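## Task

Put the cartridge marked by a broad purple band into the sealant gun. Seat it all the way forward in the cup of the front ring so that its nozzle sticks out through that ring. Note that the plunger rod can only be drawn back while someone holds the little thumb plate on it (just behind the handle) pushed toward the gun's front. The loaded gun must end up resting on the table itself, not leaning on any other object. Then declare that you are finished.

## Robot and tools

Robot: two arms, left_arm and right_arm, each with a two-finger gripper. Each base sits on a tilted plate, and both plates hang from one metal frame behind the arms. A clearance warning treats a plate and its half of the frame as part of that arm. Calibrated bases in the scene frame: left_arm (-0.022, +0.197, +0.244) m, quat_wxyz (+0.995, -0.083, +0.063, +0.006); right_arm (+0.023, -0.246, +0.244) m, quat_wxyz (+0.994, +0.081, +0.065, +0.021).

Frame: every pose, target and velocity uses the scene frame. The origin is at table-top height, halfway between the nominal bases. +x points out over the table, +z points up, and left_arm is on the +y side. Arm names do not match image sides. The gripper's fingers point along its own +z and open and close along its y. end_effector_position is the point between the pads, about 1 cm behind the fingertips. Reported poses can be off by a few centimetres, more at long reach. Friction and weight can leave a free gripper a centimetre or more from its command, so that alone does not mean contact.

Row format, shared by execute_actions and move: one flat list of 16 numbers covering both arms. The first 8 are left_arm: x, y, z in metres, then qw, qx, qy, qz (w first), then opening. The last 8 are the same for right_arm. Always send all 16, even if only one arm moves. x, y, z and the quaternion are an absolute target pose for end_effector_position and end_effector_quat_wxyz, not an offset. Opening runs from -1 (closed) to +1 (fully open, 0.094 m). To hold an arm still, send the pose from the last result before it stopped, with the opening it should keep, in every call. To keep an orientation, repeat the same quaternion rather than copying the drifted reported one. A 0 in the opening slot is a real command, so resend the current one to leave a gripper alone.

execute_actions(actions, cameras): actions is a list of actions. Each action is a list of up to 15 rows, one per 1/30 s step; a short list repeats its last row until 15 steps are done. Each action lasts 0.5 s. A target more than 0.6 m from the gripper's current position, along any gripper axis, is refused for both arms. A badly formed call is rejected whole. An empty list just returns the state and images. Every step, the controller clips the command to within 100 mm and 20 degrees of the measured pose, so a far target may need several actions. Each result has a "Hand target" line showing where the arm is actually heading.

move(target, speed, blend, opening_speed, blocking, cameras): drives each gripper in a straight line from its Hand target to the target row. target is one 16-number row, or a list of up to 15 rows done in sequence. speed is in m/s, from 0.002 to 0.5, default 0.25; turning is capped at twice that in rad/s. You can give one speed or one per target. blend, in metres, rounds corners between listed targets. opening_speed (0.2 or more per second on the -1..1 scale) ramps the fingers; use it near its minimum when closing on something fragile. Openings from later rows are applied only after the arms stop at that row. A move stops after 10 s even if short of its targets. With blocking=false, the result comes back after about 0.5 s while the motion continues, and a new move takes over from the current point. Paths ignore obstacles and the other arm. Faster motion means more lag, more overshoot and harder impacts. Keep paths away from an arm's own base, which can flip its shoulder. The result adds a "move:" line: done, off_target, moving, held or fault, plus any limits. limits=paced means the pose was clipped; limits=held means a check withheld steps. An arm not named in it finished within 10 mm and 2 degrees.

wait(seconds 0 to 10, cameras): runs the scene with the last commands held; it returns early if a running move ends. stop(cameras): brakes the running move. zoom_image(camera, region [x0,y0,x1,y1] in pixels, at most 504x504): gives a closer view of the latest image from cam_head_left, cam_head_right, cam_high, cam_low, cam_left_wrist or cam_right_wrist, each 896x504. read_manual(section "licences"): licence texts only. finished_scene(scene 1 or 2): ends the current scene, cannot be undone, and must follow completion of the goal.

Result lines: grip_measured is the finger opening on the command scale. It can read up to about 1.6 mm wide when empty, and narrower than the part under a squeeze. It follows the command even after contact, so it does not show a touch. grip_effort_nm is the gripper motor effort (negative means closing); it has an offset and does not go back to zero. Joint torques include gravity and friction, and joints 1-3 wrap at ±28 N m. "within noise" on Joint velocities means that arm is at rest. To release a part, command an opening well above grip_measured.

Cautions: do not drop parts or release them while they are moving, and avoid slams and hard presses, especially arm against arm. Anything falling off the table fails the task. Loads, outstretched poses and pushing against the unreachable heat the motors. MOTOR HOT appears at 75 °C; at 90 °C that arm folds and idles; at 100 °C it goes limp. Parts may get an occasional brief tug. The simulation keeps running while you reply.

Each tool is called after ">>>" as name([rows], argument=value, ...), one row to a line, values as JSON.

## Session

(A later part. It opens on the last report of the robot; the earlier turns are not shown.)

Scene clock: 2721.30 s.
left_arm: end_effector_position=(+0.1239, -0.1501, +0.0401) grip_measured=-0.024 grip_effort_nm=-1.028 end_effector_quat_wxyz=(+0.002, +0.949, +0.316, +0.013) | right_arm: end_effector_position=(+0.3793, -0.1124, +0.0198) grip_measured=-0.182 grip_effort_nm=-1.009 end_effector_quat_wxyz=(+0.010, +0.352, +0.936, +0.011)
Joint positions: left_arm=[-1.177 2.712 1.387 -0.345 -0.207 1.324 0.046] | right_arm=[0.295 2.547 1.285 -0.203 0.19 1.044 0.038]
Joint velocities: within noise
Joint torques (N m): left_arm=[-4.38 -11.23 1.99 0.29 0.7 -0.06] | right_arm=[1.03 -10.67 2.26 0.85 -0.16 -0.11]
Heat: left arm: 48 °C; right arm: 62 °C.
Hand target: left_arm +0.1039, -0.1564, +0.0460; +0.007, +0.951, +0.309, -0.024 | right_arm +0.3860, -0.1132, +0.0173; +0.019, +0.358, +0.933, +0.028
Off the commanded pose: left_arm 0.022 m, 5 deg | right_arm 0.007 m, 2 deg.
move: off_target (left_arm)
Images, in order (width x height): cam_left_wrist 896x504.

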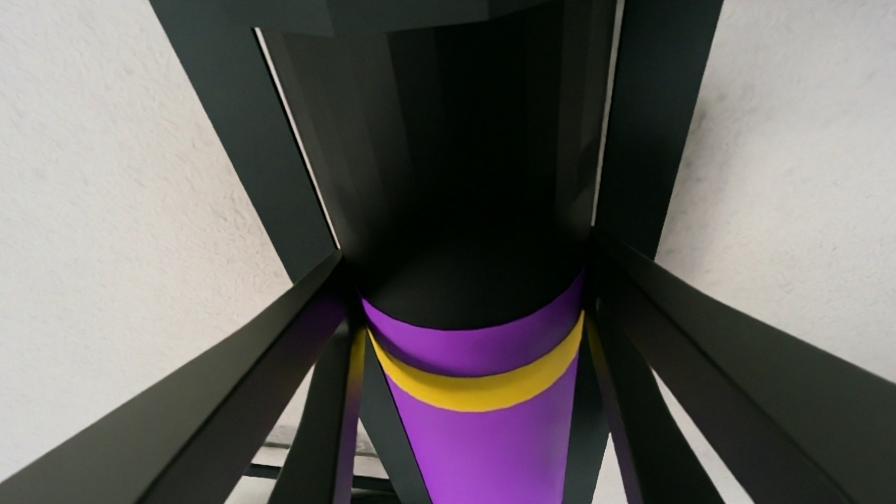

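>>> move([
  [0.124,-0.150,0.038,0,0.951,0.309,0,0.3,0.386,-0.113,0.017,0.0190,0.3582,0.9330,0.0293,-0.4],
  [0.124,-0.142,0.10,0,0.951,0.309,0,0.4,0.386,-0.113,0.017,0.0190,0.3582,0.9330,0.0293,-0.4],
], cameras=["cam_left_wrist"], speed=0.08)

Scene clock: 2744.77 s.
left_arm: end_effector_position=(+0.1224, -0.1369, +0.0822) grip_measured=+0.397 grip_effort_nm=0.139 end_effector_quat_wxyz=(-0.011, +0.951, +0.310, -0.003) | right_arm: end_effector_position=(+0.3792, -0.1124, +0.0198) grip_measured=-0.182 grip_effort_nm=-1.004 end_effector_quat_wxyz=(+0.010, +0.352, +0.936, +0.011)
Joint positions: left_arm=[-1.174 2.568 1.321 -0.451 -0.178 1.336 0.066] | right_arm=[0.295 2.547 1.285 -0.204 0.19 1.044 0.038]
Joint velocities: within noise
Joint torques (N m): left_arm=[-3.14 -13.34 3.37 0.05 0 -0.06] | right_arm=[1.02 -10.71 2.26 0.85 -0.17 -0.1]
Heat: left arm: 51 °C; right arm: 64 °C.
Hand target: left_arm +0.1239, -0.1420, +0.0993; +0.000, +0.951, +0.309, +0.000 | right_arm +0.3859, -0.1131, +0.0173; +0.019, +0.358, +0.933, +0.028
Off the commanded pose: left_arm 0.019 m, 1 deg | right_arm 0.007 m, 2 deg.
move: off_target (left_arm); target 2's new opening was sent with left_arm's hand 0.019 m and 1 deg from that target
Images, in order (width x height): cam_left_wrist 896x504.

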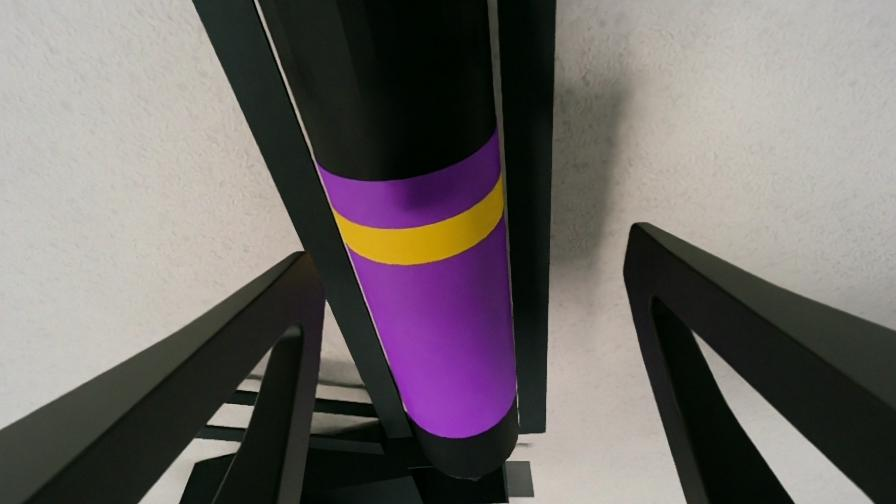

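>>> move([
  [0.150,-0.110,0.13,0,0.951,0.309,0,0.5,0.386,-0.113,0.017,0.0190,0.3582,0.9330,0.0293,-0.4],
  [0.160,-0.090,0.15,0,0.454,0.891,0,0.5,0.386,-0.113,0.017,0.0190,0.3582,0.9330,0.0293,-0.4],
], cameras=["cam_left_wrist"], speed=[0.15,0.25], blend=[0.02,0])

Scene clock: 2755.17 s.
left_arm: end_effector_position=(+0.1530, -0.0890, +0.1342) grip_measured=+0.497 grip_effort_nm=0.134 end_effector_quat_wxyz=(-0.012, +0.464, +0.886, +0.006) | right_arm: end_effector_position=(+0.3792, -0.1124, +0.0198) grip_measured=-0.182 grip_effort_nm=-1.009 end_effector_quat_wxyz=(+0.010, +0.352, +0.936, +0.011)
Joint positions: left_arm=[-1.065 2.319 1.159 -0.522 -0.188 -0.102 0.07] | right_arm=[0.295 2.547 1.285 -0.204 0.19 1.044 0.038]
Joint velocities: within noise
Joint torques (N m): left_arm=[-1.66 -12.34 3.69 0.08 -0.02 -0.12] | right_arm=[1.06 -10.69 2.24 0.85 -0.17 -0.09]
Heat: left arm: 52 °C; right arm: 64 °C.
Hand target: left_arm +0.1599, -0.0900, +0.1493; +0.000, +0.454, +0.891, +0.000 | right_arm +0.3859, -0.1131, +0.0173; +0.019, +0.358, +0.933, +0.028
Off the commanded pose: left_arm 0.017 m, 2 deg | right_arm 0.007 m, 2 deg.
move: off_target (left_arm)
Images, in order (width x height): cam_left_wrist 896x504.

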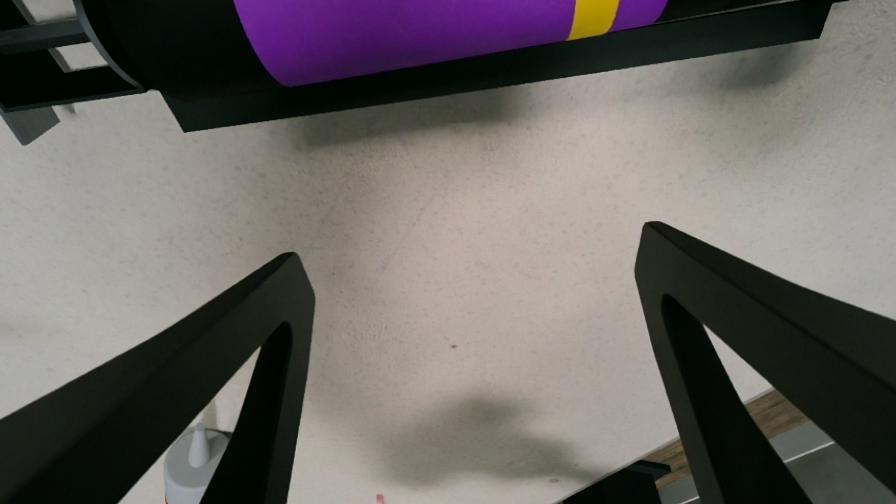

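>>> move([
  [0.150,-0.110,0.13,0,-0.309,0.951,0,0.5,0.386,-0.113,0.017,0.0190,0.3582,0.9330,0.0293,-0.4],
  [0.127,-0.153,0.085,0,-0.309,0.951,0,0.5,0.386,-0.113,0.017,0.0190,0.3582,0.9330,0.0293,-0.4],
], cameras=["cam_left_wrist"], speed=[0.25,0.15])

Scene clock: 2762.43 s.
left_arm: end_effector_position=(+0.1297, -0.1466, +0.0900) grip_measured=+0.497 grip_effort_nm=0.134 end_effector_quat_wxyz=(-0.001, -0.308, +0.951, +0.003) | right_arm: end_effector_position=(+0.3792, -0.1124, +0.0198) grip_measured=-0.182 grip_effort_nm=-1.004 end_effector_quat_wxyz=(+0.010, +0.352, +0.936, +0.011)
Joint positions: left_arm=[-1.171 2.562 1.359 -0.477 -0.18 -1.796 0.07] | right_arm=[0.295 2.547 1.285 -0.204 0.19 1.044 0.038]
Joint velocities: within noise
Joint torques (N m): left_arm=[-3.18 -7.84 5.98 0.3 -0.01 -0.13] | right_arm=[1.02 -10.63 2.21 0.85 -0.18 -0.09]
Heat: left arm: 52 °C; right arm: 65 °C.
Hand target: left_arm +0.1269, -0.1527, +0.0852; +0.000, -0.309, +0.951, +0.000 | right_arm +0.3859, -0.1131, +0.0173; +0.019, +0.358, +0.933, +0.028
Off the commanded pose: left_arm 0.009 m, 0 deg | right_arm 0.007 m, 2 deg.
move: done
Images, in order (width x height): cam_left_wrist 896x504.

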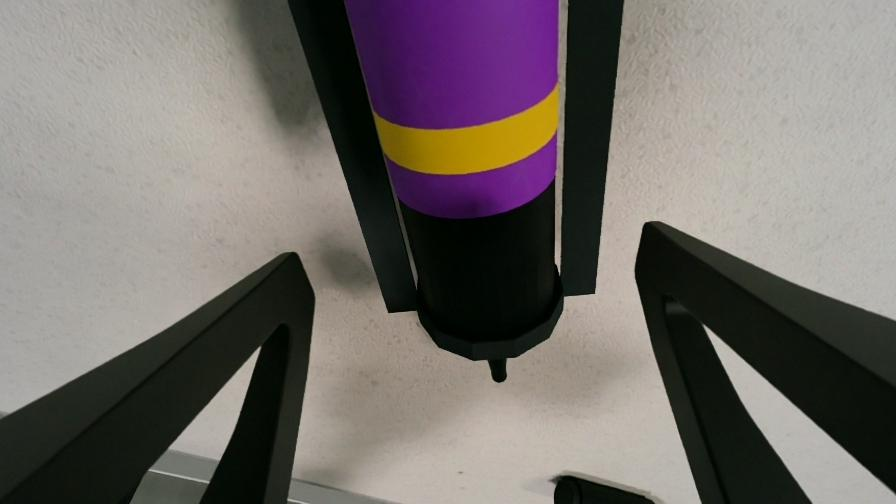

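Wonderful view.

>>> zoom_image(camera="cam_left_wrist", region=[380, 210, 600, 390])

Scaled by 2.291 from the camera's 896x504 image, which has a finer 1280x720 frame.

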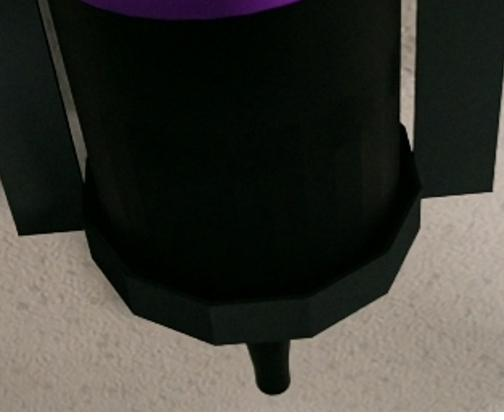

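>>> move([
  [0.118,-0.164,0.060,0,-0.309,0.951,0,0.35,0.386,-0.113,0.017,0.0190,0.3582,0.9330,0.0293,-0.4],
], cameras=["cam_left_wrist"], speed=0.1)

Scene clock: 2779.50 s.
left_arm: end_effector_position=(+0.1230, -0.1572, +0.0658) grip_measured=+0.353 grip_effort_nm=-0.134 end_effector_quat_wxyz=(+0.000, -0.310, +0.951, +0.004) | right_arm: end_effector_position=(+0.3792, -0.1124, +0.0198) grip_measured=-0.182 grip_effort_nm=-1.009 end_effector_quat_wxyz=(+0.010, +0.352, +0.936, +0.011)
Joint positions: left_arm=[-1.186 2.656 1.417 -0.445 -0.18 -1.817 0.064] | right_arm=[0.295 2.547 1.285 -0.204 0.19 1.044 0.038]
Joint velocities: within noise
Joint torques (N m): left_arm=[-3.7 -7.99 5.81 0.35 0 -0.12] | right_arm=[1.06 -10.71 2.21 0.86 -0.17 -0.08]
Heat: left arm: 47 °C; right arm: 65 °C.
Hand target: left_arm +0.1180, -0.1638, +0.0602; +0.000, -0.309, +0.951, +0.000 | right_arm +0.3859, -0.1131, +0.0173; +0.019, +0.358, +0.933, +0.028
Off the commanded pose: left_arm 0.010 m, 0 deg | right_arm 0.007 m, 2 deg.
move: done
Images, in order (width x height): cam_left_wrist 896x504.

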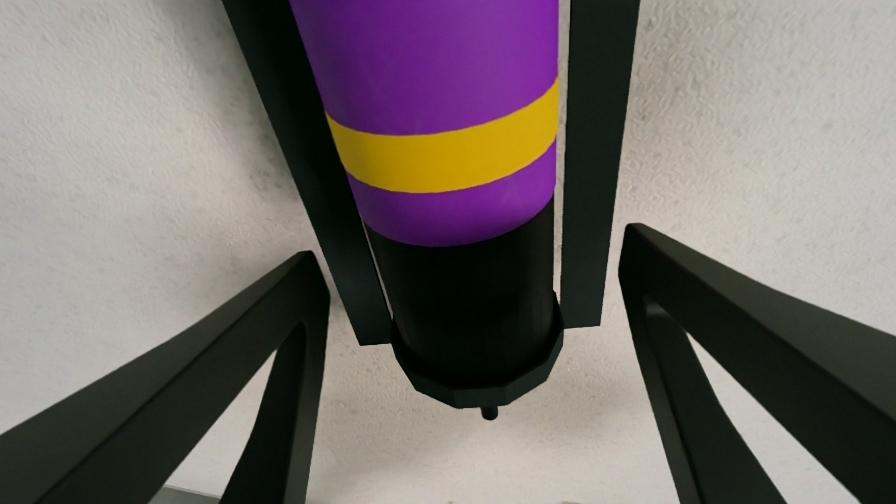

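>>> zoom_image(camera="cam_left_wrist", region=[360, 230, 590, 430])

Scaled by 2.191 from the camera's 896x504 image, which has a finer 1280x720 frame.

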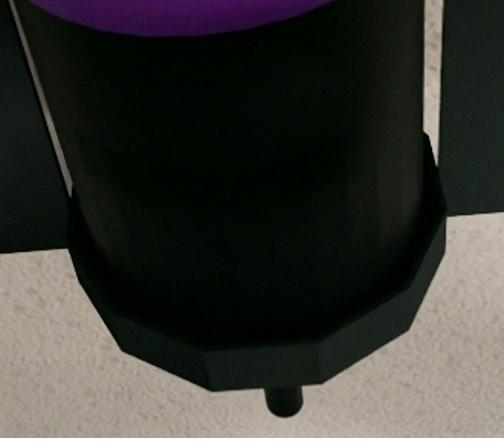

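>>> move([
  [0.1185,-0.164,0.034,0,-0.309,0.951,0,0.26,0.386,-0.113,0.017,0.0190,0.3582,0.9330,0.0293,-0.4],
], cameras=["cam_left_wrist"], speed=0.08)

Scene clock: 2788.77 s.
left_arm: end_effector_position=(+0.1194, -0.1603, +0.0411) grip_measured=+0.263 grip_effort_nm=-0.134 end_effector_quat_wxyz=(+0.000, -0.311, +0.951, +0.002) | right_arm: end_effector_position=(+0.3792, -0.1124, +0.0198) grip_measured=-0.182 grip_effort_nm=-1.004 end_effector_quat_wxyz=(+0.010, +0.352, +0.936, +0.011)
Joint positions: left_arm=[-1.186 2.733 1.444 -0.393 -0.18 -1.817 0.059] | right_arm=[0.295 2.547 1.285 -0.204 0.19 1.044 0.038]
Joint velocities: within noise
Joint torques (N m): left_arm=[-2.55 -8.13 5.65 0.35 -0.01 0.07] | right_arm=[1.09 -10.77 2.3 0.86 -0.17 -0.09]
Heat: left arm: 47 °C; right arm: 65 °C.
Hand target: left_arm +0.1184, -0.1637, +0.0341; +0.000, -0.309, +0.951, +0.000 | right_arm +0.3859, -0.1131, +0.0173; +0.019, +0.358, +0.933, +0.028
Off the commanded pose: left_arm 0.008 m, 0 deg | right_arm 0.007 m, 2 deg.
move: done
Images, in order (width x height): cam_left_wrist 896x504.

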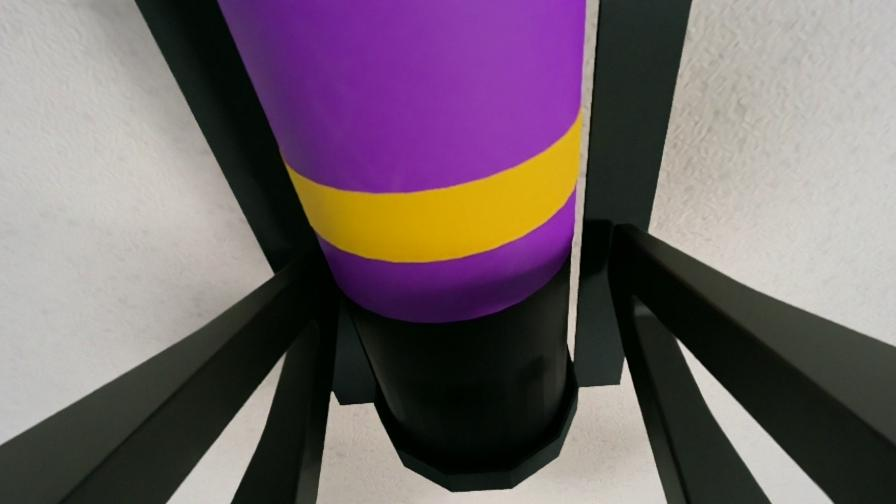

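>>> move([
  [0.1155,-0.159,0.062,0,-0.309,0.951,0,0.26,0.386,-0.113,0.017,0.0190,0.3582,0.9330,0.0293,-0.4],
  [0.1155,-0.161,0.034,0,-0.309,0.951,0,0.26,0.386,-0.113,0.017,0.0190,0.3582,0.9330,0.0293,-0.4],
], cameras=["cam_left_wrist"], speed=0.08)

Scene clock: 2792.70 s.
left_arm: end_effector_position=(+0.1177, -0.1568, +0.0409) grip_measured=+0.263 grip_effort_nm=-0.139 end_effector_quat_wxyz=(+0.000, -0.311, +0.950, +0.002) | right_arm: end_effector_position=(+0.3792, -0.1124, +0.0198) grip_measured=-0.182 grip_effort_nm=-1.009 end_effector_quat_wxyz=(+0.010, +0.352, +0.936, +0.011)
Joint positions: left_arm=[-1.187 2.726 1.423 -0.379 -0.179 -1.818 0.059] | right_arm=[0.295 2.547 1.285 -0.204 0.19 1.044 0.038]
Joint velocities: within noise
Joint torques (N m): left_arm=[-2.81 -8.02 5.46 0.39 -0.02 0] | right_arm=[1.01 -10.65 2.29 0.87 -0.16 -0.09]
Heat: left arm: 48 °C; right arm: 65 °C.
Hand target: left_arm +0.1155, -0.1608, +0.0342; +0.000, -0.309, +0.951, +0.000 | right_arm +0.3859, -0.1131, +0.0173; +0.019, +0.358, +0.933, +0.028
Off the commanded pose: left_arm 0.008 m, 0 deg | right_arm 0.007 m, 2 deg.
move: done
Images, in order (width x height): cam_left_wrist 896x504.

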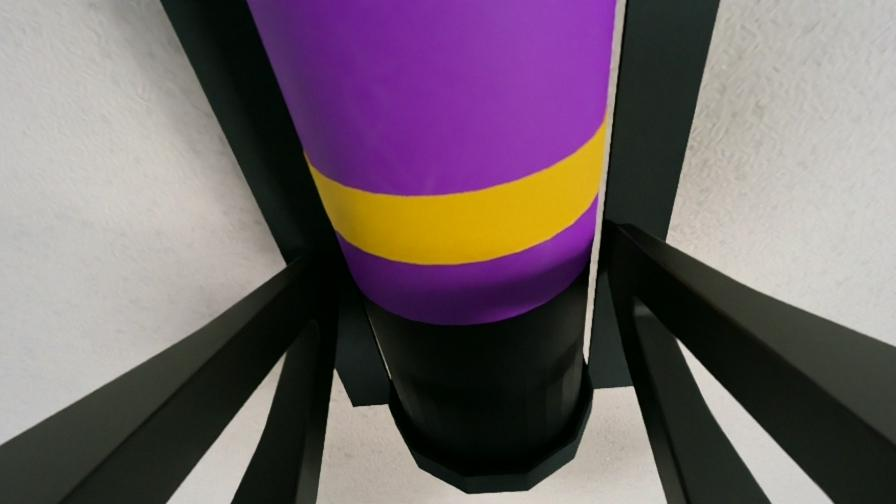

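>>> move(target=[0.1155,-0.161,0.034,0,-0.309,0.951,0,-0.1,0.386,-0.113,0.017,0.0190,0.3582,0.9330,0.0293,-0.4], cameras=["cam_left_wrist"], opening_speed=0.3)

>>> zoom_image(camera="cam_left_wrist", region=[340, 290, 620, 500])

>>> move(target=[0.1165,-0.159,0.058,0,-0.309,0.951,0,-0.1,0.386,-0.113,0.017,0.0190,0.3582,0.9330,0.0293,-0.4], cameras=["cam_left_wrist"], speed=0.03)

>>> zoom_image(camera="cam_left_wrist", region=[340, 290, 620, 500])

Scene clock: 2798.10 s.
left_arm: end_effector_position=(+0.1179, -0.1573, +0.0409) grip_measured=-0.021 grip_effort_nm=-1.009 end_effector_quat_wxyz=(+0.000, -0.311, +0.950, +0.001) | right_arm: end_effector_position=(+0.3792, -0.1124, +0.0198) grip_measured=-0.182 grip_effort_nm=-1.009 end_effector_quat_wxyz=(+0.010, +0.352, +0.936, +0.011)
Joint positions: left_arm=[-1.187 2.726 1.423 -0.377 -0.179 -1.818 0.046] | right_arm=[0.295 2.547 1.285 -0.204 0.19 1.044 0.038]
Joint velocities: within noise
Joint torques (N m): left_arm=[-2.78 -7.86 5.49 0.34 -0.01 -0.01] | right_arm=[1.02 -10.7 2.26 0.84 -0.18 -0.1]
Heat: left arm: 47 °C; right arm: 65 °C.
Hand target: left_arm +0.1155, -0.1608, +0.0342; +0.000, -0.309, +0.951, +0.000 | right_arm +0.3859, -0.1131, +0.0173; +0.019, +0.358, +0.933, +0.028
Off the commanded pose: left_arm 0.008 m, 0 deg | right_arm 0.007 m, 2 deg.
move: done
Images, in order (width x height): cam_left_wrist 896x504.

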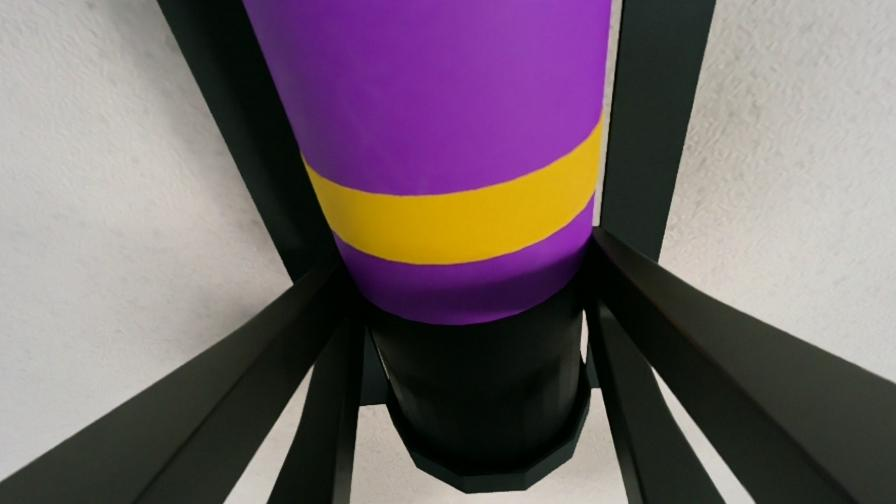

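Scaled by 1.800 from the camera's 896x504 image, which has a finer 1280x720 frame.

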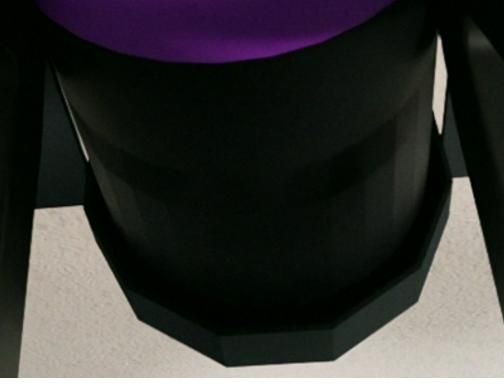

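Scene clock: 2799.13 s.
left_arm: end_effector_position=(+0.1178, -0.1571, +0.0409) grip_measured=-0.023 grip_effort_nm=-1.028 end_effector_quat_wxyz=(+0.000, -0.311, +0.950, +0.002) | right_arm: end_effector_position=(+0.3792, -0.1124, +0.0198) grip_measured=-0.182 grip_effort_nm=-1.004 end_effector_quat_wxyz=(+0.010, +0.352, +0.936, +0.011)
Joint positions: left_arm=[-1.187 2.726 1.423 -0.378 -0.179 -1.818 0.046] | right_arm=[0.295 2.547 1.285 -0.204 0.19 1.044 0.038]
Joint velocities: within noise
Joint torques (N m): left_arm=[-3.32 -13.55 2.69 -0.03 0.01 -0.06] | right_arm=[1.02 -10.73 2.25 0.87 -0.14 -0.1]
Heat: left arm: 47 °C; right arm: 65 °C.
Hand target: left_arm +0.1165, -0.1591, +0.0572; +0.000, -0.309, +0.951, +0.000 | right_arm +0.3859, -0.1131, +0.0173; +0.019, +0.358, +0.933, +0.028
Off the commanded pose: left_arm 0.017 m, 0 deg | right_arm 0.007 m, 2 deg.
move: off_target (left_arm)
Images, in order (width x height): cam_left_wrist 896x504.

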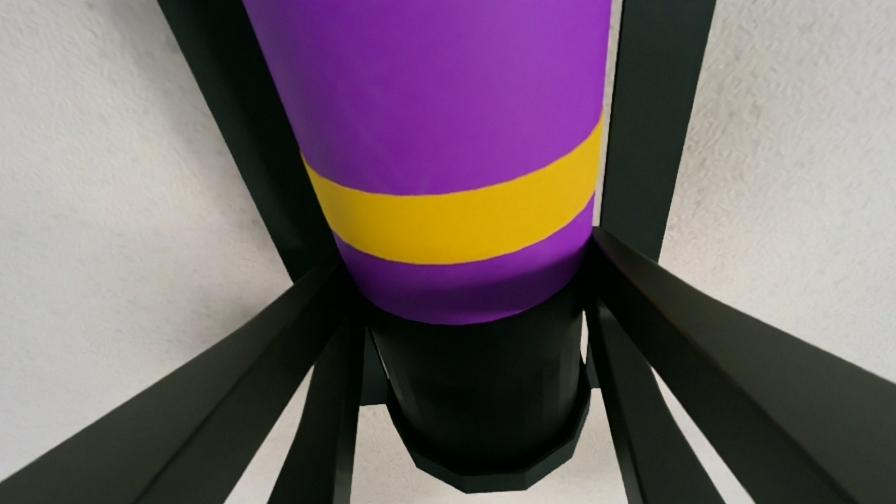

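Scaled by 1.800 from the camera's 896x504 image, which has a finer 1280x720 frame.

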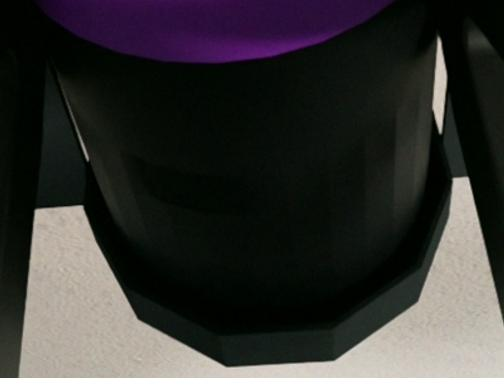

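>>> move(target=[0.1165,-0.157,0.070,0,-0.309,0.951,0,-0.1,0.386,-0.113,0.017,0.0190,0.3582,0.9330,0.0293,-0.4], cameras=["cam_left_wrist","cam_high"], speed=0.03)

>>> zoom_image(camera="cam_left_wrist", region=[340, 290, 620, 500])

Scene clock: 2803.10 s.
left_arm: end_effector_position=(+0.1172, -0.1548, +0.0425) grip_measured=-0.023 grip_effort_nm=-1.028 end_effector_quat_wxyz=(+0.000, -0.311, +0.950, +0.000) | right_arm: end_effector_position=(+0.3792, -0.1124, +0.0198) grip_measured=-0.182 grip_effort_nm=-1.009 end_effector_quat_wxyz=(+0.010, +0.353, +0.936, +0.011)
Joint positions: left_arm=[-1.187 2.714 1.404 -0.368 -0.179 -1.819 0.046] | right_arm=[0.295 2.547 1.285 -0.204 0.19 1.045 0.038]
Joint velocities: within noise
Joint torques (N m): left_arm=[-3.74 -15.51 2.54 -0.32 0.01 -0.12] | right_arm=[1.02 -10.7 2.25 0.86 -0.18 -0.1]
Heat: left arm: 49 °C; right arm: 65 °C.
Hand target: left_arm +0.1165, -0.1571, +0.0679; +0.000, -0.309, +0.951, +0.000 | right_arm +0.3859, -0.1131, +0.0173; +0.019, +0.358, +0.933, +0.028
Off the commanded pose: left_arm 0.028 m, 0 deg | right_arm 0.007 m, 2 deg.
move: off_target (left_arm)
Images, in order (width x height): cam_high 896x504, cam_left_wrist 896x504.

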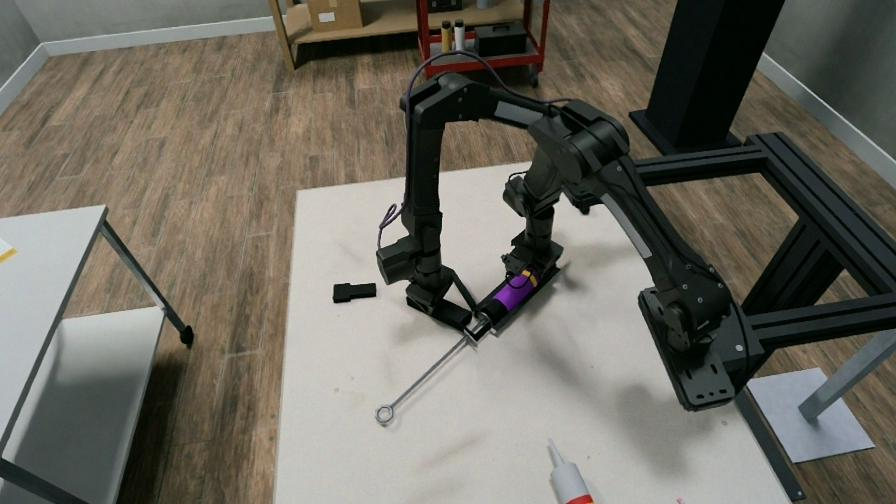

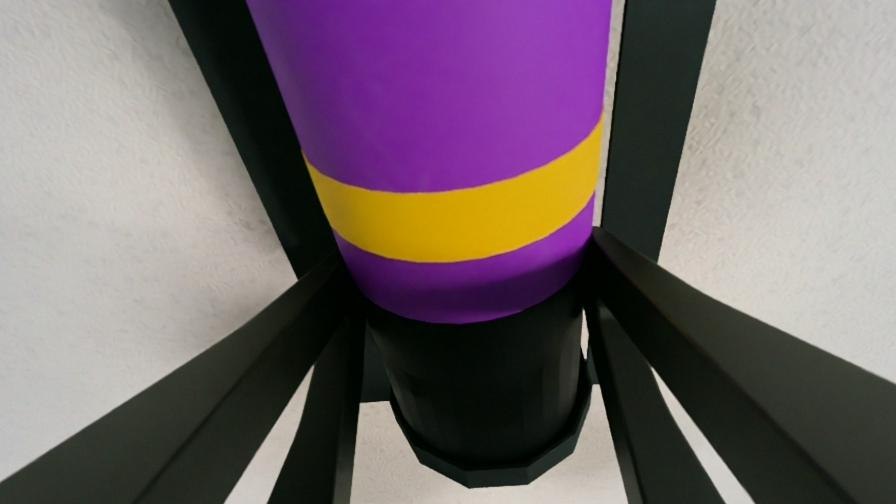

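Scaled by 1.800 from the camera's 896x504 image, which has a finer 1280x720 frame.

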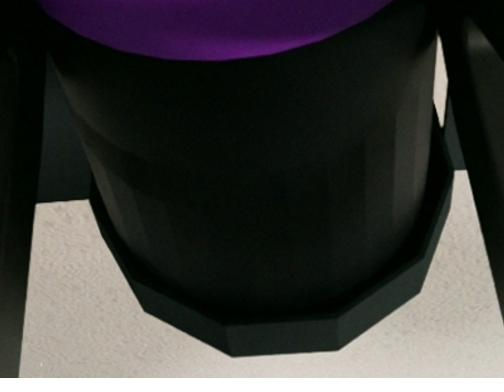

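>>> move(target=[0.103,-0.168,0.058,0,-0.309,0.951,0,-0.1,0.386,-0.113,0.017,0.0190,0.3582,0.9330,0.0293,-0.4], cameras=["cam_left_wrist","cam_high"], speed=0.03)

>>> zoom_image(camera="cam_left_wrist", region=[340, 290, 620, 500])

Scene clock: 2808.57 s.
left_arm: end_effector_position=(+0.1163, -0.1577, +0.0442) grip_measured=-0.024 grip_effort_nm=-1.028 end_effector_quat_wxyz=(+0.012, -0.315, +0.949, -0.003) | right_arm: end_effector_position=(+0.3792, -0.1124, +0.0198) grip_measured=-0.182 grip_effort_nm=-1.004 end_effector_quat_wxyz=(+0.010, +0.352, +0.936, +0.011)
Joint positions: left_arm=[-1.203 2.714 1.407 -0.366 -0.201 -1.841 0.046] | right_arm=[0.295 2.547 1.285 -0.204 0.19 1.043 0.038]
Joint velocities: within noise
Joint torques (N m): left_arm=[-5.68 -11.43 6.19 -0.23 0.24 -0.32] | right_arm=[1.01 -10.76 2.21 0.86 -0.16 -0.09]
Heat: left arm: 49 °C; right arm: 65 °C.
Hand target: left_arm +0.1031, -0.1676, +0.0576; +0.000, -0.309, +0.951, -0.001 | right_arm +0.3859, -0.1131, +0.0173; +0.019, +0.358, +0.933, +0.028
Off the commanded pose: left_arm 0.022 m, 2 deg | right_arm 0.007 m, 2 deg.
move: off_target (left_arm)
Images, in order (width x height): cam_high 896x504, cam_left_wrist 896x504.

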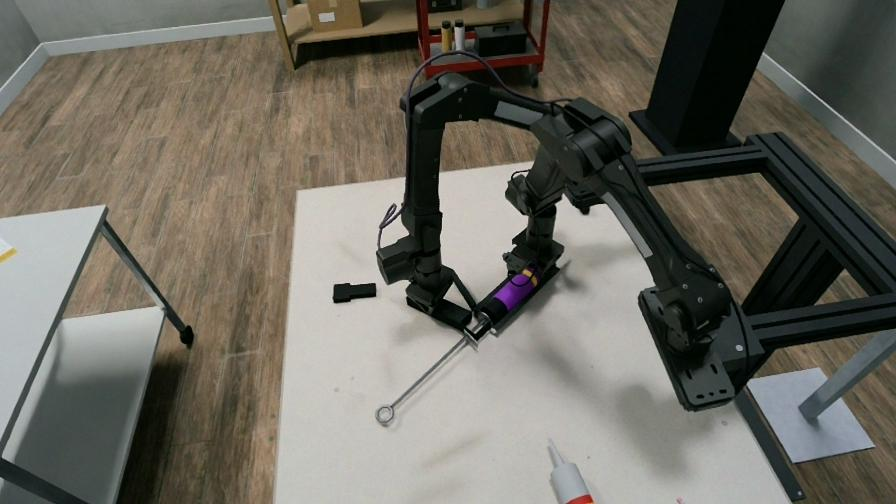

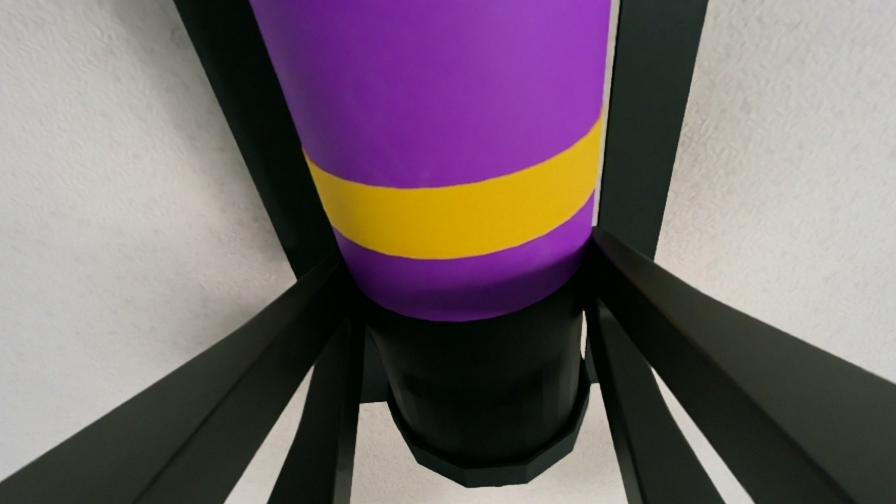

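Scaled by 1.800 from the camera's 896x504 image, which has a finer 1280x720 frame.

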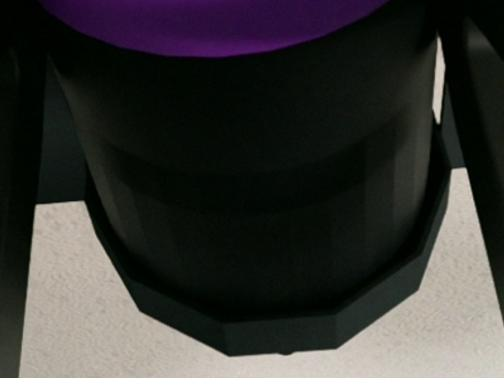

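>>> move([
  [0.096,-0.173,0.050,0,-0.309,0.951,0,-0.1,0.386,-0.113,0.017,0.0190,0.3582,0.9330,0.0293,-0.4],
  [0.096,-0.173,0.036,0,-0.309,0.951,0,-0.1,0.386,-0.113,0.017,0.0190,0.3582,0.9330,0.0293,-0.4],
], cameras=["cam_left_wrist","cam_high"], speed=0.02)

>>> zoom_image(camera="cam_left_wrist", region=[340, 290, 620, 500])

Scene clock: 2822.17 s.
left_arm: end_effector_position=(+0.1161, -0.1631, +0.0415) grip_measured=-0.024 grip_effort_nm=-1.038 end_effector_quat_wxyz=(+0.019, -0.321, +0.947, +0.000) | right_arm: end_effector_position=(+0.3788, -0.1135, +0.0198) grip_measured=-0.182 grip_effort_nm=-1.009 end_effector_quat_wxyz=(+0.010, +0.347, +0.938, +0.009)
Joint positions: left_arm=[-1.214 2.738 1.446 -0.387 -0.215 -1.867 0.046] | right_arm=[0.295 2.547 1.285 -0.207 0.194 1.034 0.038]
Joint velocities: within noise
Joint torques (N m): left_arm=[-5.5 -7.99 6.12 0.23 0.32 -0.11] | right_arm=[0.96 -10.74 2.32 0.88 -0.19 0.02]
Heat: left arm: 48 °C; right arm: 65 °C.
Hand target: left_arm +0.0963, -0.1720, +0.0366; +0.000, -0.309, +0.951, +0.000 | right_arm +0.3860, -0.1132, +0.0174; +0.019, +0.358, +0.933, +0.028
Off the commanded pose: left_arm 0.023 m, 3 deg | right_arm 0.008 m, 3 deg.
move: off_target (left_arm, right_arm)
Images, in order (width x height): cam_high 896x504, cam_left_wrist 896x504.

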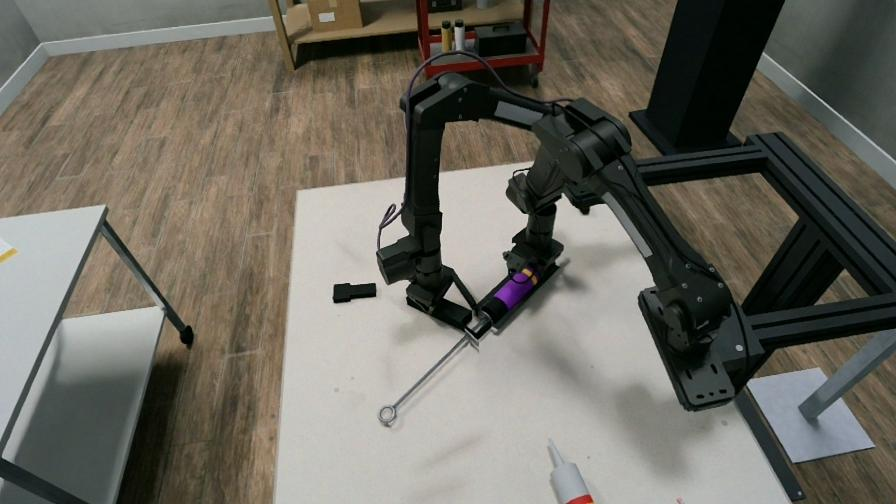

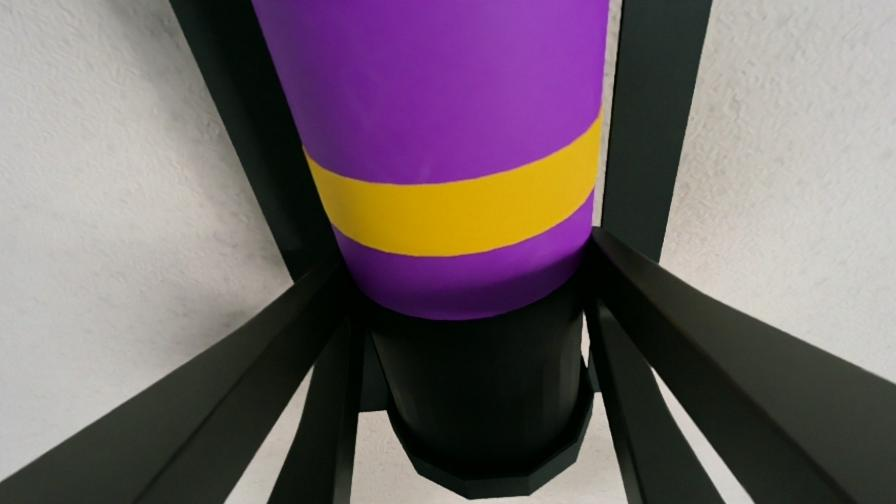

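Scaled by 1.800 from the camera's 896x504 image, which has a finer 1280x720 frame.

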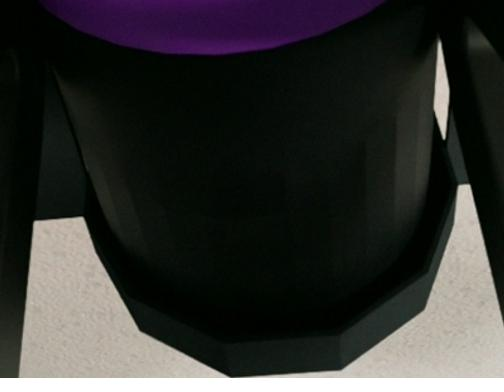

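>>> move([
  [0.1155,-0.163,0.036,0,-0.309,0.951,0,-0.1,0.386,-0.113,0.017,0.0190,0.3582,0.9330,0.0293,-0.4],
], cameras=[], speed=0.03)

>>> move([
  [0.1155,-0.163,0.036,0,-0.309,0.951,0,0.15,0.386,-0.113,0.017,0.0190,0.3582,0.9330,0.0293,-0.4],
], cameras=["cam_left_wrist"], opening_speed=0.5)

Scene clock: 2834.70 s.
left_arm: end_effector_position=(+0.1167, -0.1621, +0.0404) grip_measured=-0.024 grip_effort_nm=-1.028 end_effector_quat_wxyz=(+0.008, -0.317, +0.949, +0.001) | right_arm: end_effector_position=(+0.3787, -0.1135, +0.0198) grip_measured=-0.182 grip_effort_nm=-1.009 end_effector_quat_wxyz=(+0.010, +0.347, +0.938, +0.008)
Joint positions: left_arm=[-1.202 2.739 1.446 -0.388 -0.194 -1.844 0.046] | right_arm=[0.295 2.547 1.285 -0.207 0.194 1.034 0.038]
Joint velocities: within noise
Joint torques (N m): left_arm=[-1.84 -9.02 4.25 0.36 0.14 0.29] | right_arm=[0.95 -10.65 2.28 0.89 -0.2 0]
Heat: left arm: 48 °C; right arm: 65 °C.
Hand target: left_arm +0.1155, -0.1628, +0.0360; +0.000, -0.309, +0.951, +0.000 | right_arm +0.3859, -0.1133, +0.0174; +0.019, +0.358, +0.933, +0.028
Off the commanded pose: left_arm 0.005 m, 1 deg | right_arm 0.008 m, 3 deg.
move: off_target (right_arm)
No camera images: "cameras" was empty.

Scene clock: 2835.53 s.
left_arm: end_effector_position=(+0.1149, -0.1633, +0.0404) grip_measured=+0.147 grip_effort_nm=0.144 end_effector_quat_wxyz=(+0.002, -0.312, +0.950, +0.000) | right_arm: end_effector_position=(+0.3787, -0.1135, +0.0198) grip_measured=-0.182 grip_effort_nm=-1.004 end_effector_quat_wxyz=(+0.010, +0.347, +0.938, +0.008)
Joint positions: left_arm=[-1.202 2.739 1.446 -0.386 -0.182 -1.835 0.054] | right_arm=[0.295 2.547 1.285 -0.207 0.194 1.034 0.038]
Joint velocities: within noise
Joint torques (N m): left_arm=[-1.72 -9.05 4.29 0.32 0 0.21] | right_arm=[1.02 -10.77 2.32 0.89 -0.19 0.01]
Heat: left arm: 48 °C; right arm: 65 °C.
Hand target: left_arm +0.1155, -0.1628, +0.0360; +0.000, -0.309, +0.951, +0.000 | right_arm +0.3859, -0.1133, +0.0174; +0.019, +0.358, +0.933, +0.028
Off the commanded pose: left_arm 0.004 m, 0 deg | right_arm 0.008 m, 3 deg.
move: off_target (right_arm)
Images, in order (width x height): cam_left_wrist 896x504.

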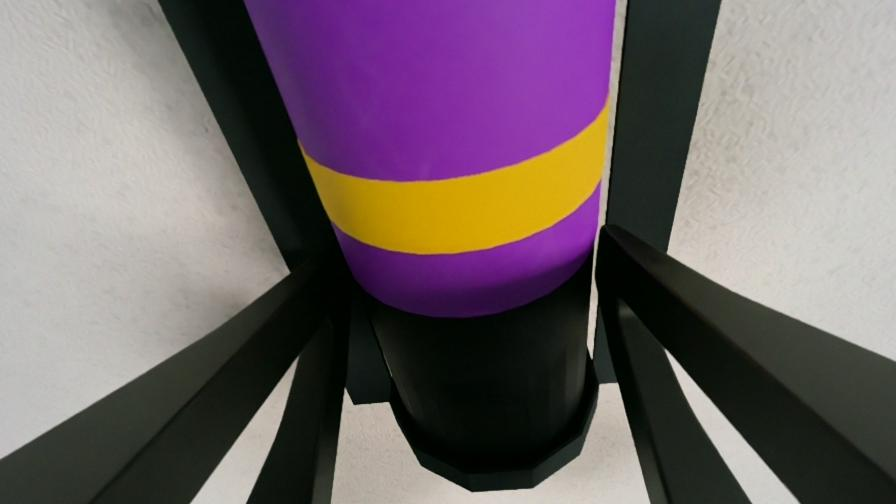

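>>> move([
  [0.114,-0.160,0.075,0,-0.309,0.951,0,0.35,0.3859,-0.1133,0.0174,0.0190,0.3582,0.9330,0.0293,-0.4],
  [0.15,-0.125,0.13,0,-0.309,0.951,0,0.35,0.3859,-0.1133,0.0174,0.0190,0.3582,0.9330,0.0293,-0.4],
  [0.11,-0.03,0.18,0,-0.309,0.951,0,0.35,0.3859,-0.1133,0.0174,0.0190,0.3582,0.9330,0.0293,-0.4],
], cameras=["cam_left_wrist"], speed=[0.1,0.2,0.2], blend=[0.0,0.02,0])

Scene clock: 2841.03 s.
left_arm: end_effector_position=(+0.1099, -0.0284, +0.1715) grip_measured=+0.348 grip_effort_nm=0.125 end_effector_quat_wxyz=(-0.004, -0.316, +0.949, +0.009) | right_arm: end_effector_position=(+0.3785, -0.1135, +0.0198) grip_measured=-0.182 grip_effort_nm=-1.004 end_effector_quat_wxyz=(+0.010, +0.347, +0.938, +0.008)
Joint positions: left_arm=[-1.12 2.013 0.828 -0.498 -0.18 -1.763 0.063] | right_arm=[0.295 2.546 1.284 -0.207 0.194 1.034 0.038]
Joint velocities: within noise
Joint torques (N m): left_arm=[-2.73 -8.59 3.79 0.12 -0.05 0.09] | right_arm=[1.02 -10.85 2.22 0.88 -0.19 0.02]
Heat: left arm: 49 °C; right arm: 65 °C.
Hand target: left_arm +0.1099, -0.0300, +0.1796; +0.000, -0.309, +0.951, +0.000 | right_arm +0.3858, -0.1136, +0.0178; +0.019, +0.358, +0.933, +0.028
Off the commanded pose: left_arm 0.009 m, 1 deg | right_arm 0.008 m, 3 deg.
move: off_target (right_arm)
Images, in order (width x height): cam_left_wrist 896x504.

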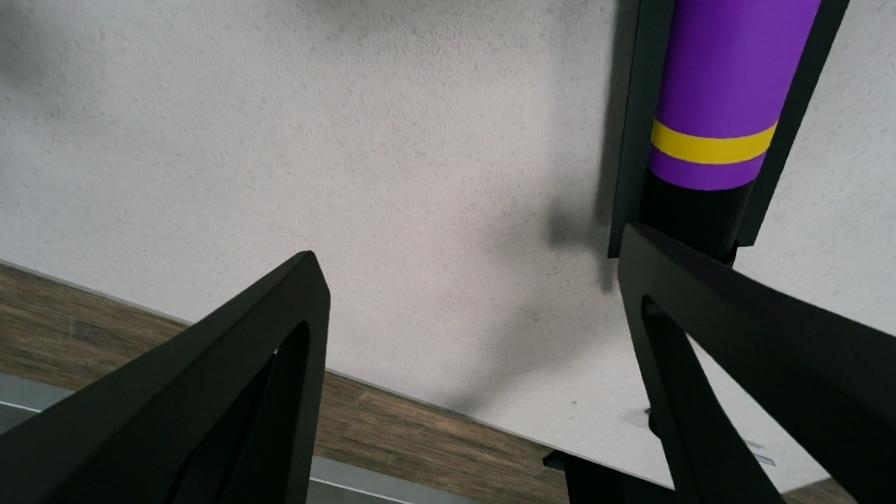

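>>> move([
  [0.11,-0.03,0.18,0,-0.309,0.951,0,0.35,0.3825,-0.1165,0.019,0.0100,0.3560,0.9342,0.0150,0.2],
  [0.11,-0.03,0.18,0,-0.309,0.951,0,0.35,0.386,-0.116,0.11,0,0.3584,0.9336,0,0.3],
], cameras=["cam_right_wrist"], speed=[0.05,0.15])

Scene clock: 2846.27 s.
left_arm: end_effector_position=(+0.1099, -0.0284, +0.1715) grip_measured=+0.348 grip_effort_nm=0.129 end_effector_quat_wxyz=(-0.004, -0.316, +0.949, +0.009) | right_arm: end_effector_position=(+0.3778, -0.1205, +0.0972) grip_measured=+0.297 grip_effort_nm=0.173 end_effector_quat_wxyz=(-0.013, +0.360, +0.933, -0.004)
Joint positions: left_arm=[-1.12 2.013 0.828 -0.498 -0.18 -1.763 0.063] | right_arm=[0.313 2.322 1.274 -0.477 0.185 1.091 0.061]
Joint velocities: within noise
Joint torques (N m): left_arm=[-2.65 -8.76 3.7 0.13 -0.04 0.1] | right_arm=[3.58 -12.85 5.57 -0.03 0.11 0.07]
Heat: left arm: 48 °C; right arm: 66 °C.
Hand target: left_arm +0.1099, -0.0300, +0.1796; +0.000, -0.309, +0.951, +0.000 | right_arm +0.3859, -0.1160, +0.1099; +0.000, +0.358, +0.934, +0.000
Off the commanded pose: left_arm 0.009 m, 1 deg | right_arm 0.016 m, 2 deg.
move: off_target (right_arm); target 2's new opening was sent with right_arm's hand 0.016 m and 2 deg from that target
Images, in order (width x height): cam_right_wrist 896x504.

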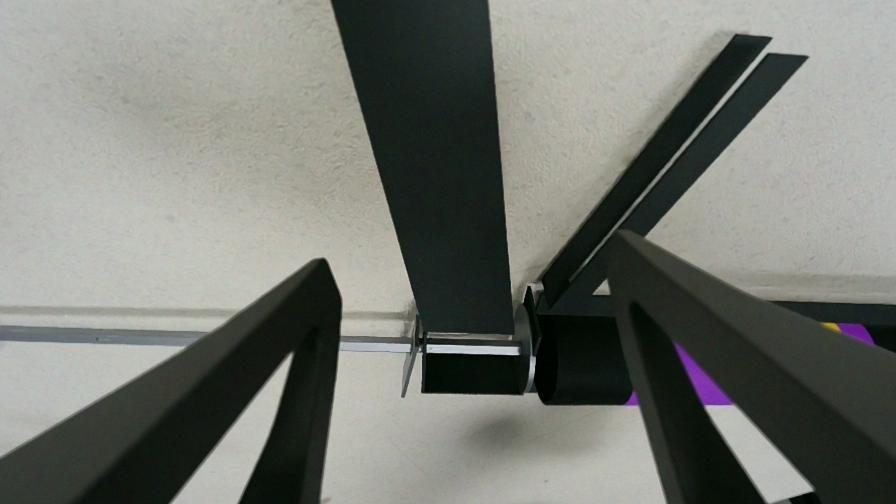

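>>> zoom_image(camera="cam_right_wrist", region=[400, 270, 650, 420])

>>> move([
  [0.11,-0.03,0.18,0,-0.309,0.951,0,0.35,0.35,-0.20,0.13,0,0.3584,0.9336,0,0.3],
  [0.11,-0.03,0.18,0,-0.309,0.951,0,0.35,0.24,-0.285,0.13,-0.185,0.389,0.895,0.108,0.3],
], cameras=["cam_right_wrist"], speed=[0.2,0.2])

Scaled by 2.016 from the camera's 896x504 image, which has a finer 1280x720 frame.

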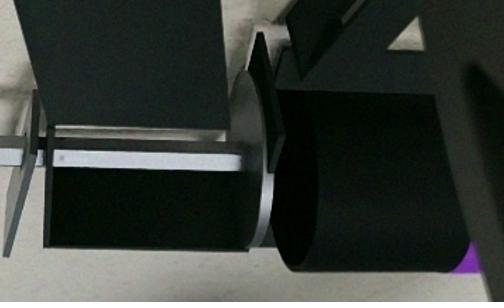

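Scene clock: 2851.20 s.
left_arm: end_effector_position=(+0.1099, -0.0284, +0.1715) grip_measured=+0.348 grip_effort_nm=0.125 end_effector_quat_wxyz=(-0.004, -0.316, +0.949, +0.009) | right_arm: end_effector_position=(+0.2405, -0.2865, +0.1260) grip_measured=+0.297 grip_effort_nm=0.168 end_effector_quat_wxyz=(-0.182, +0.390, +0.897, +0.101)
Joint positions: left_arm=[-1.12 2.013 0.828 -0.498 -0.18 -1.763 0.063] | right_arm=[-0.379 1.971 0.829 -0.601 -0.124 0.472 0.061]
Joint velocities: within noise
Joint torques (N m): left_arm=[-2.69 -8.44 3.73 0.12 -0.04 0.06] | right_arm=[0.68 -8.38 2.85 -0.69 -0.18 -0.04]
Heat: left arm: 47 °C; right arm: 66 °C.
Hand target: left_arm +0.1099, -0.0300, +0.1796; +0.000, -0.309, +0.951, +0.000 | right_arm +0.2399, -0.2850, +0.1299; -0.185, +0.389, +0.896, +0.108
Off the commanded pose: left_arm 0.009 m, 1 deg | right_arm 0.004 m, 1 deg.
move: done
Images, in order (width x height): cam_right_wrist 896x504.

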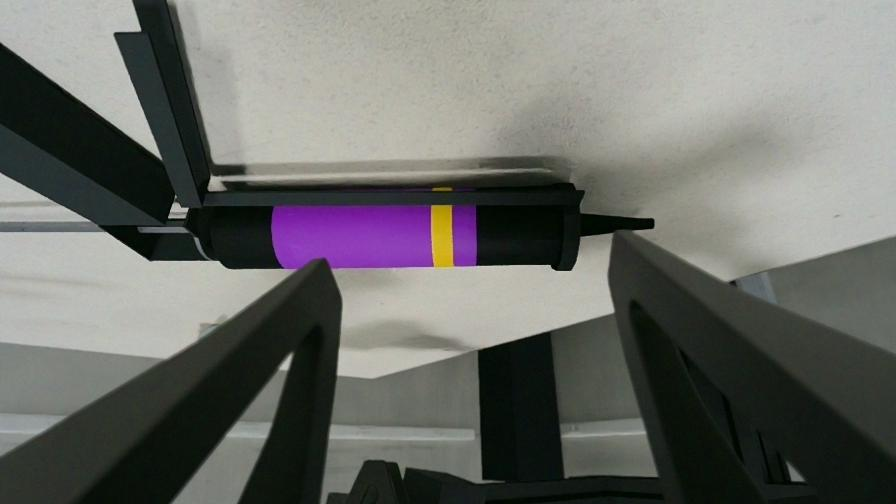

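Excellent full side view.

>>> zoom_image(camera="cam_right_wrist", region=[440, 160, 680, 300])

>>> zoom_image(camera="cam_right_wrist", region=[150, 160, 390, 300])

Scaled by 2.100 from the camera's 896x504 image, which has a finer 1280x720 frame.

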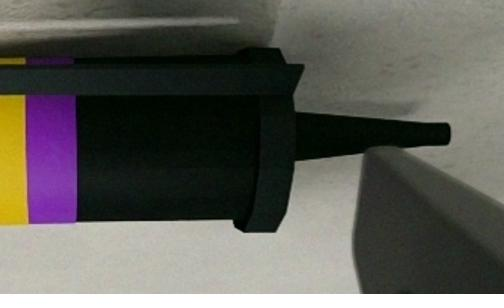

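Scaled by 2.100 from the camera's 896x504 image, which has a finer 1280x720 frame.

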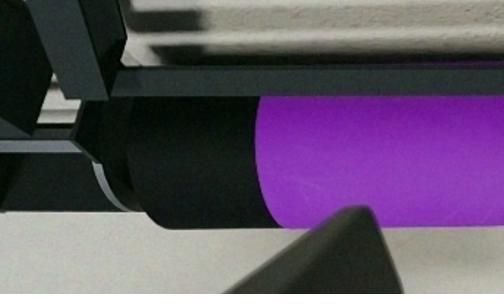

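I'm done with scene 1: the purple-band cartridge is seated in the front cup, with the nozzle out through the ring, and the gun is lying on the table.

>>> finished_scene(scene=1)

The scene is finished: the task was done.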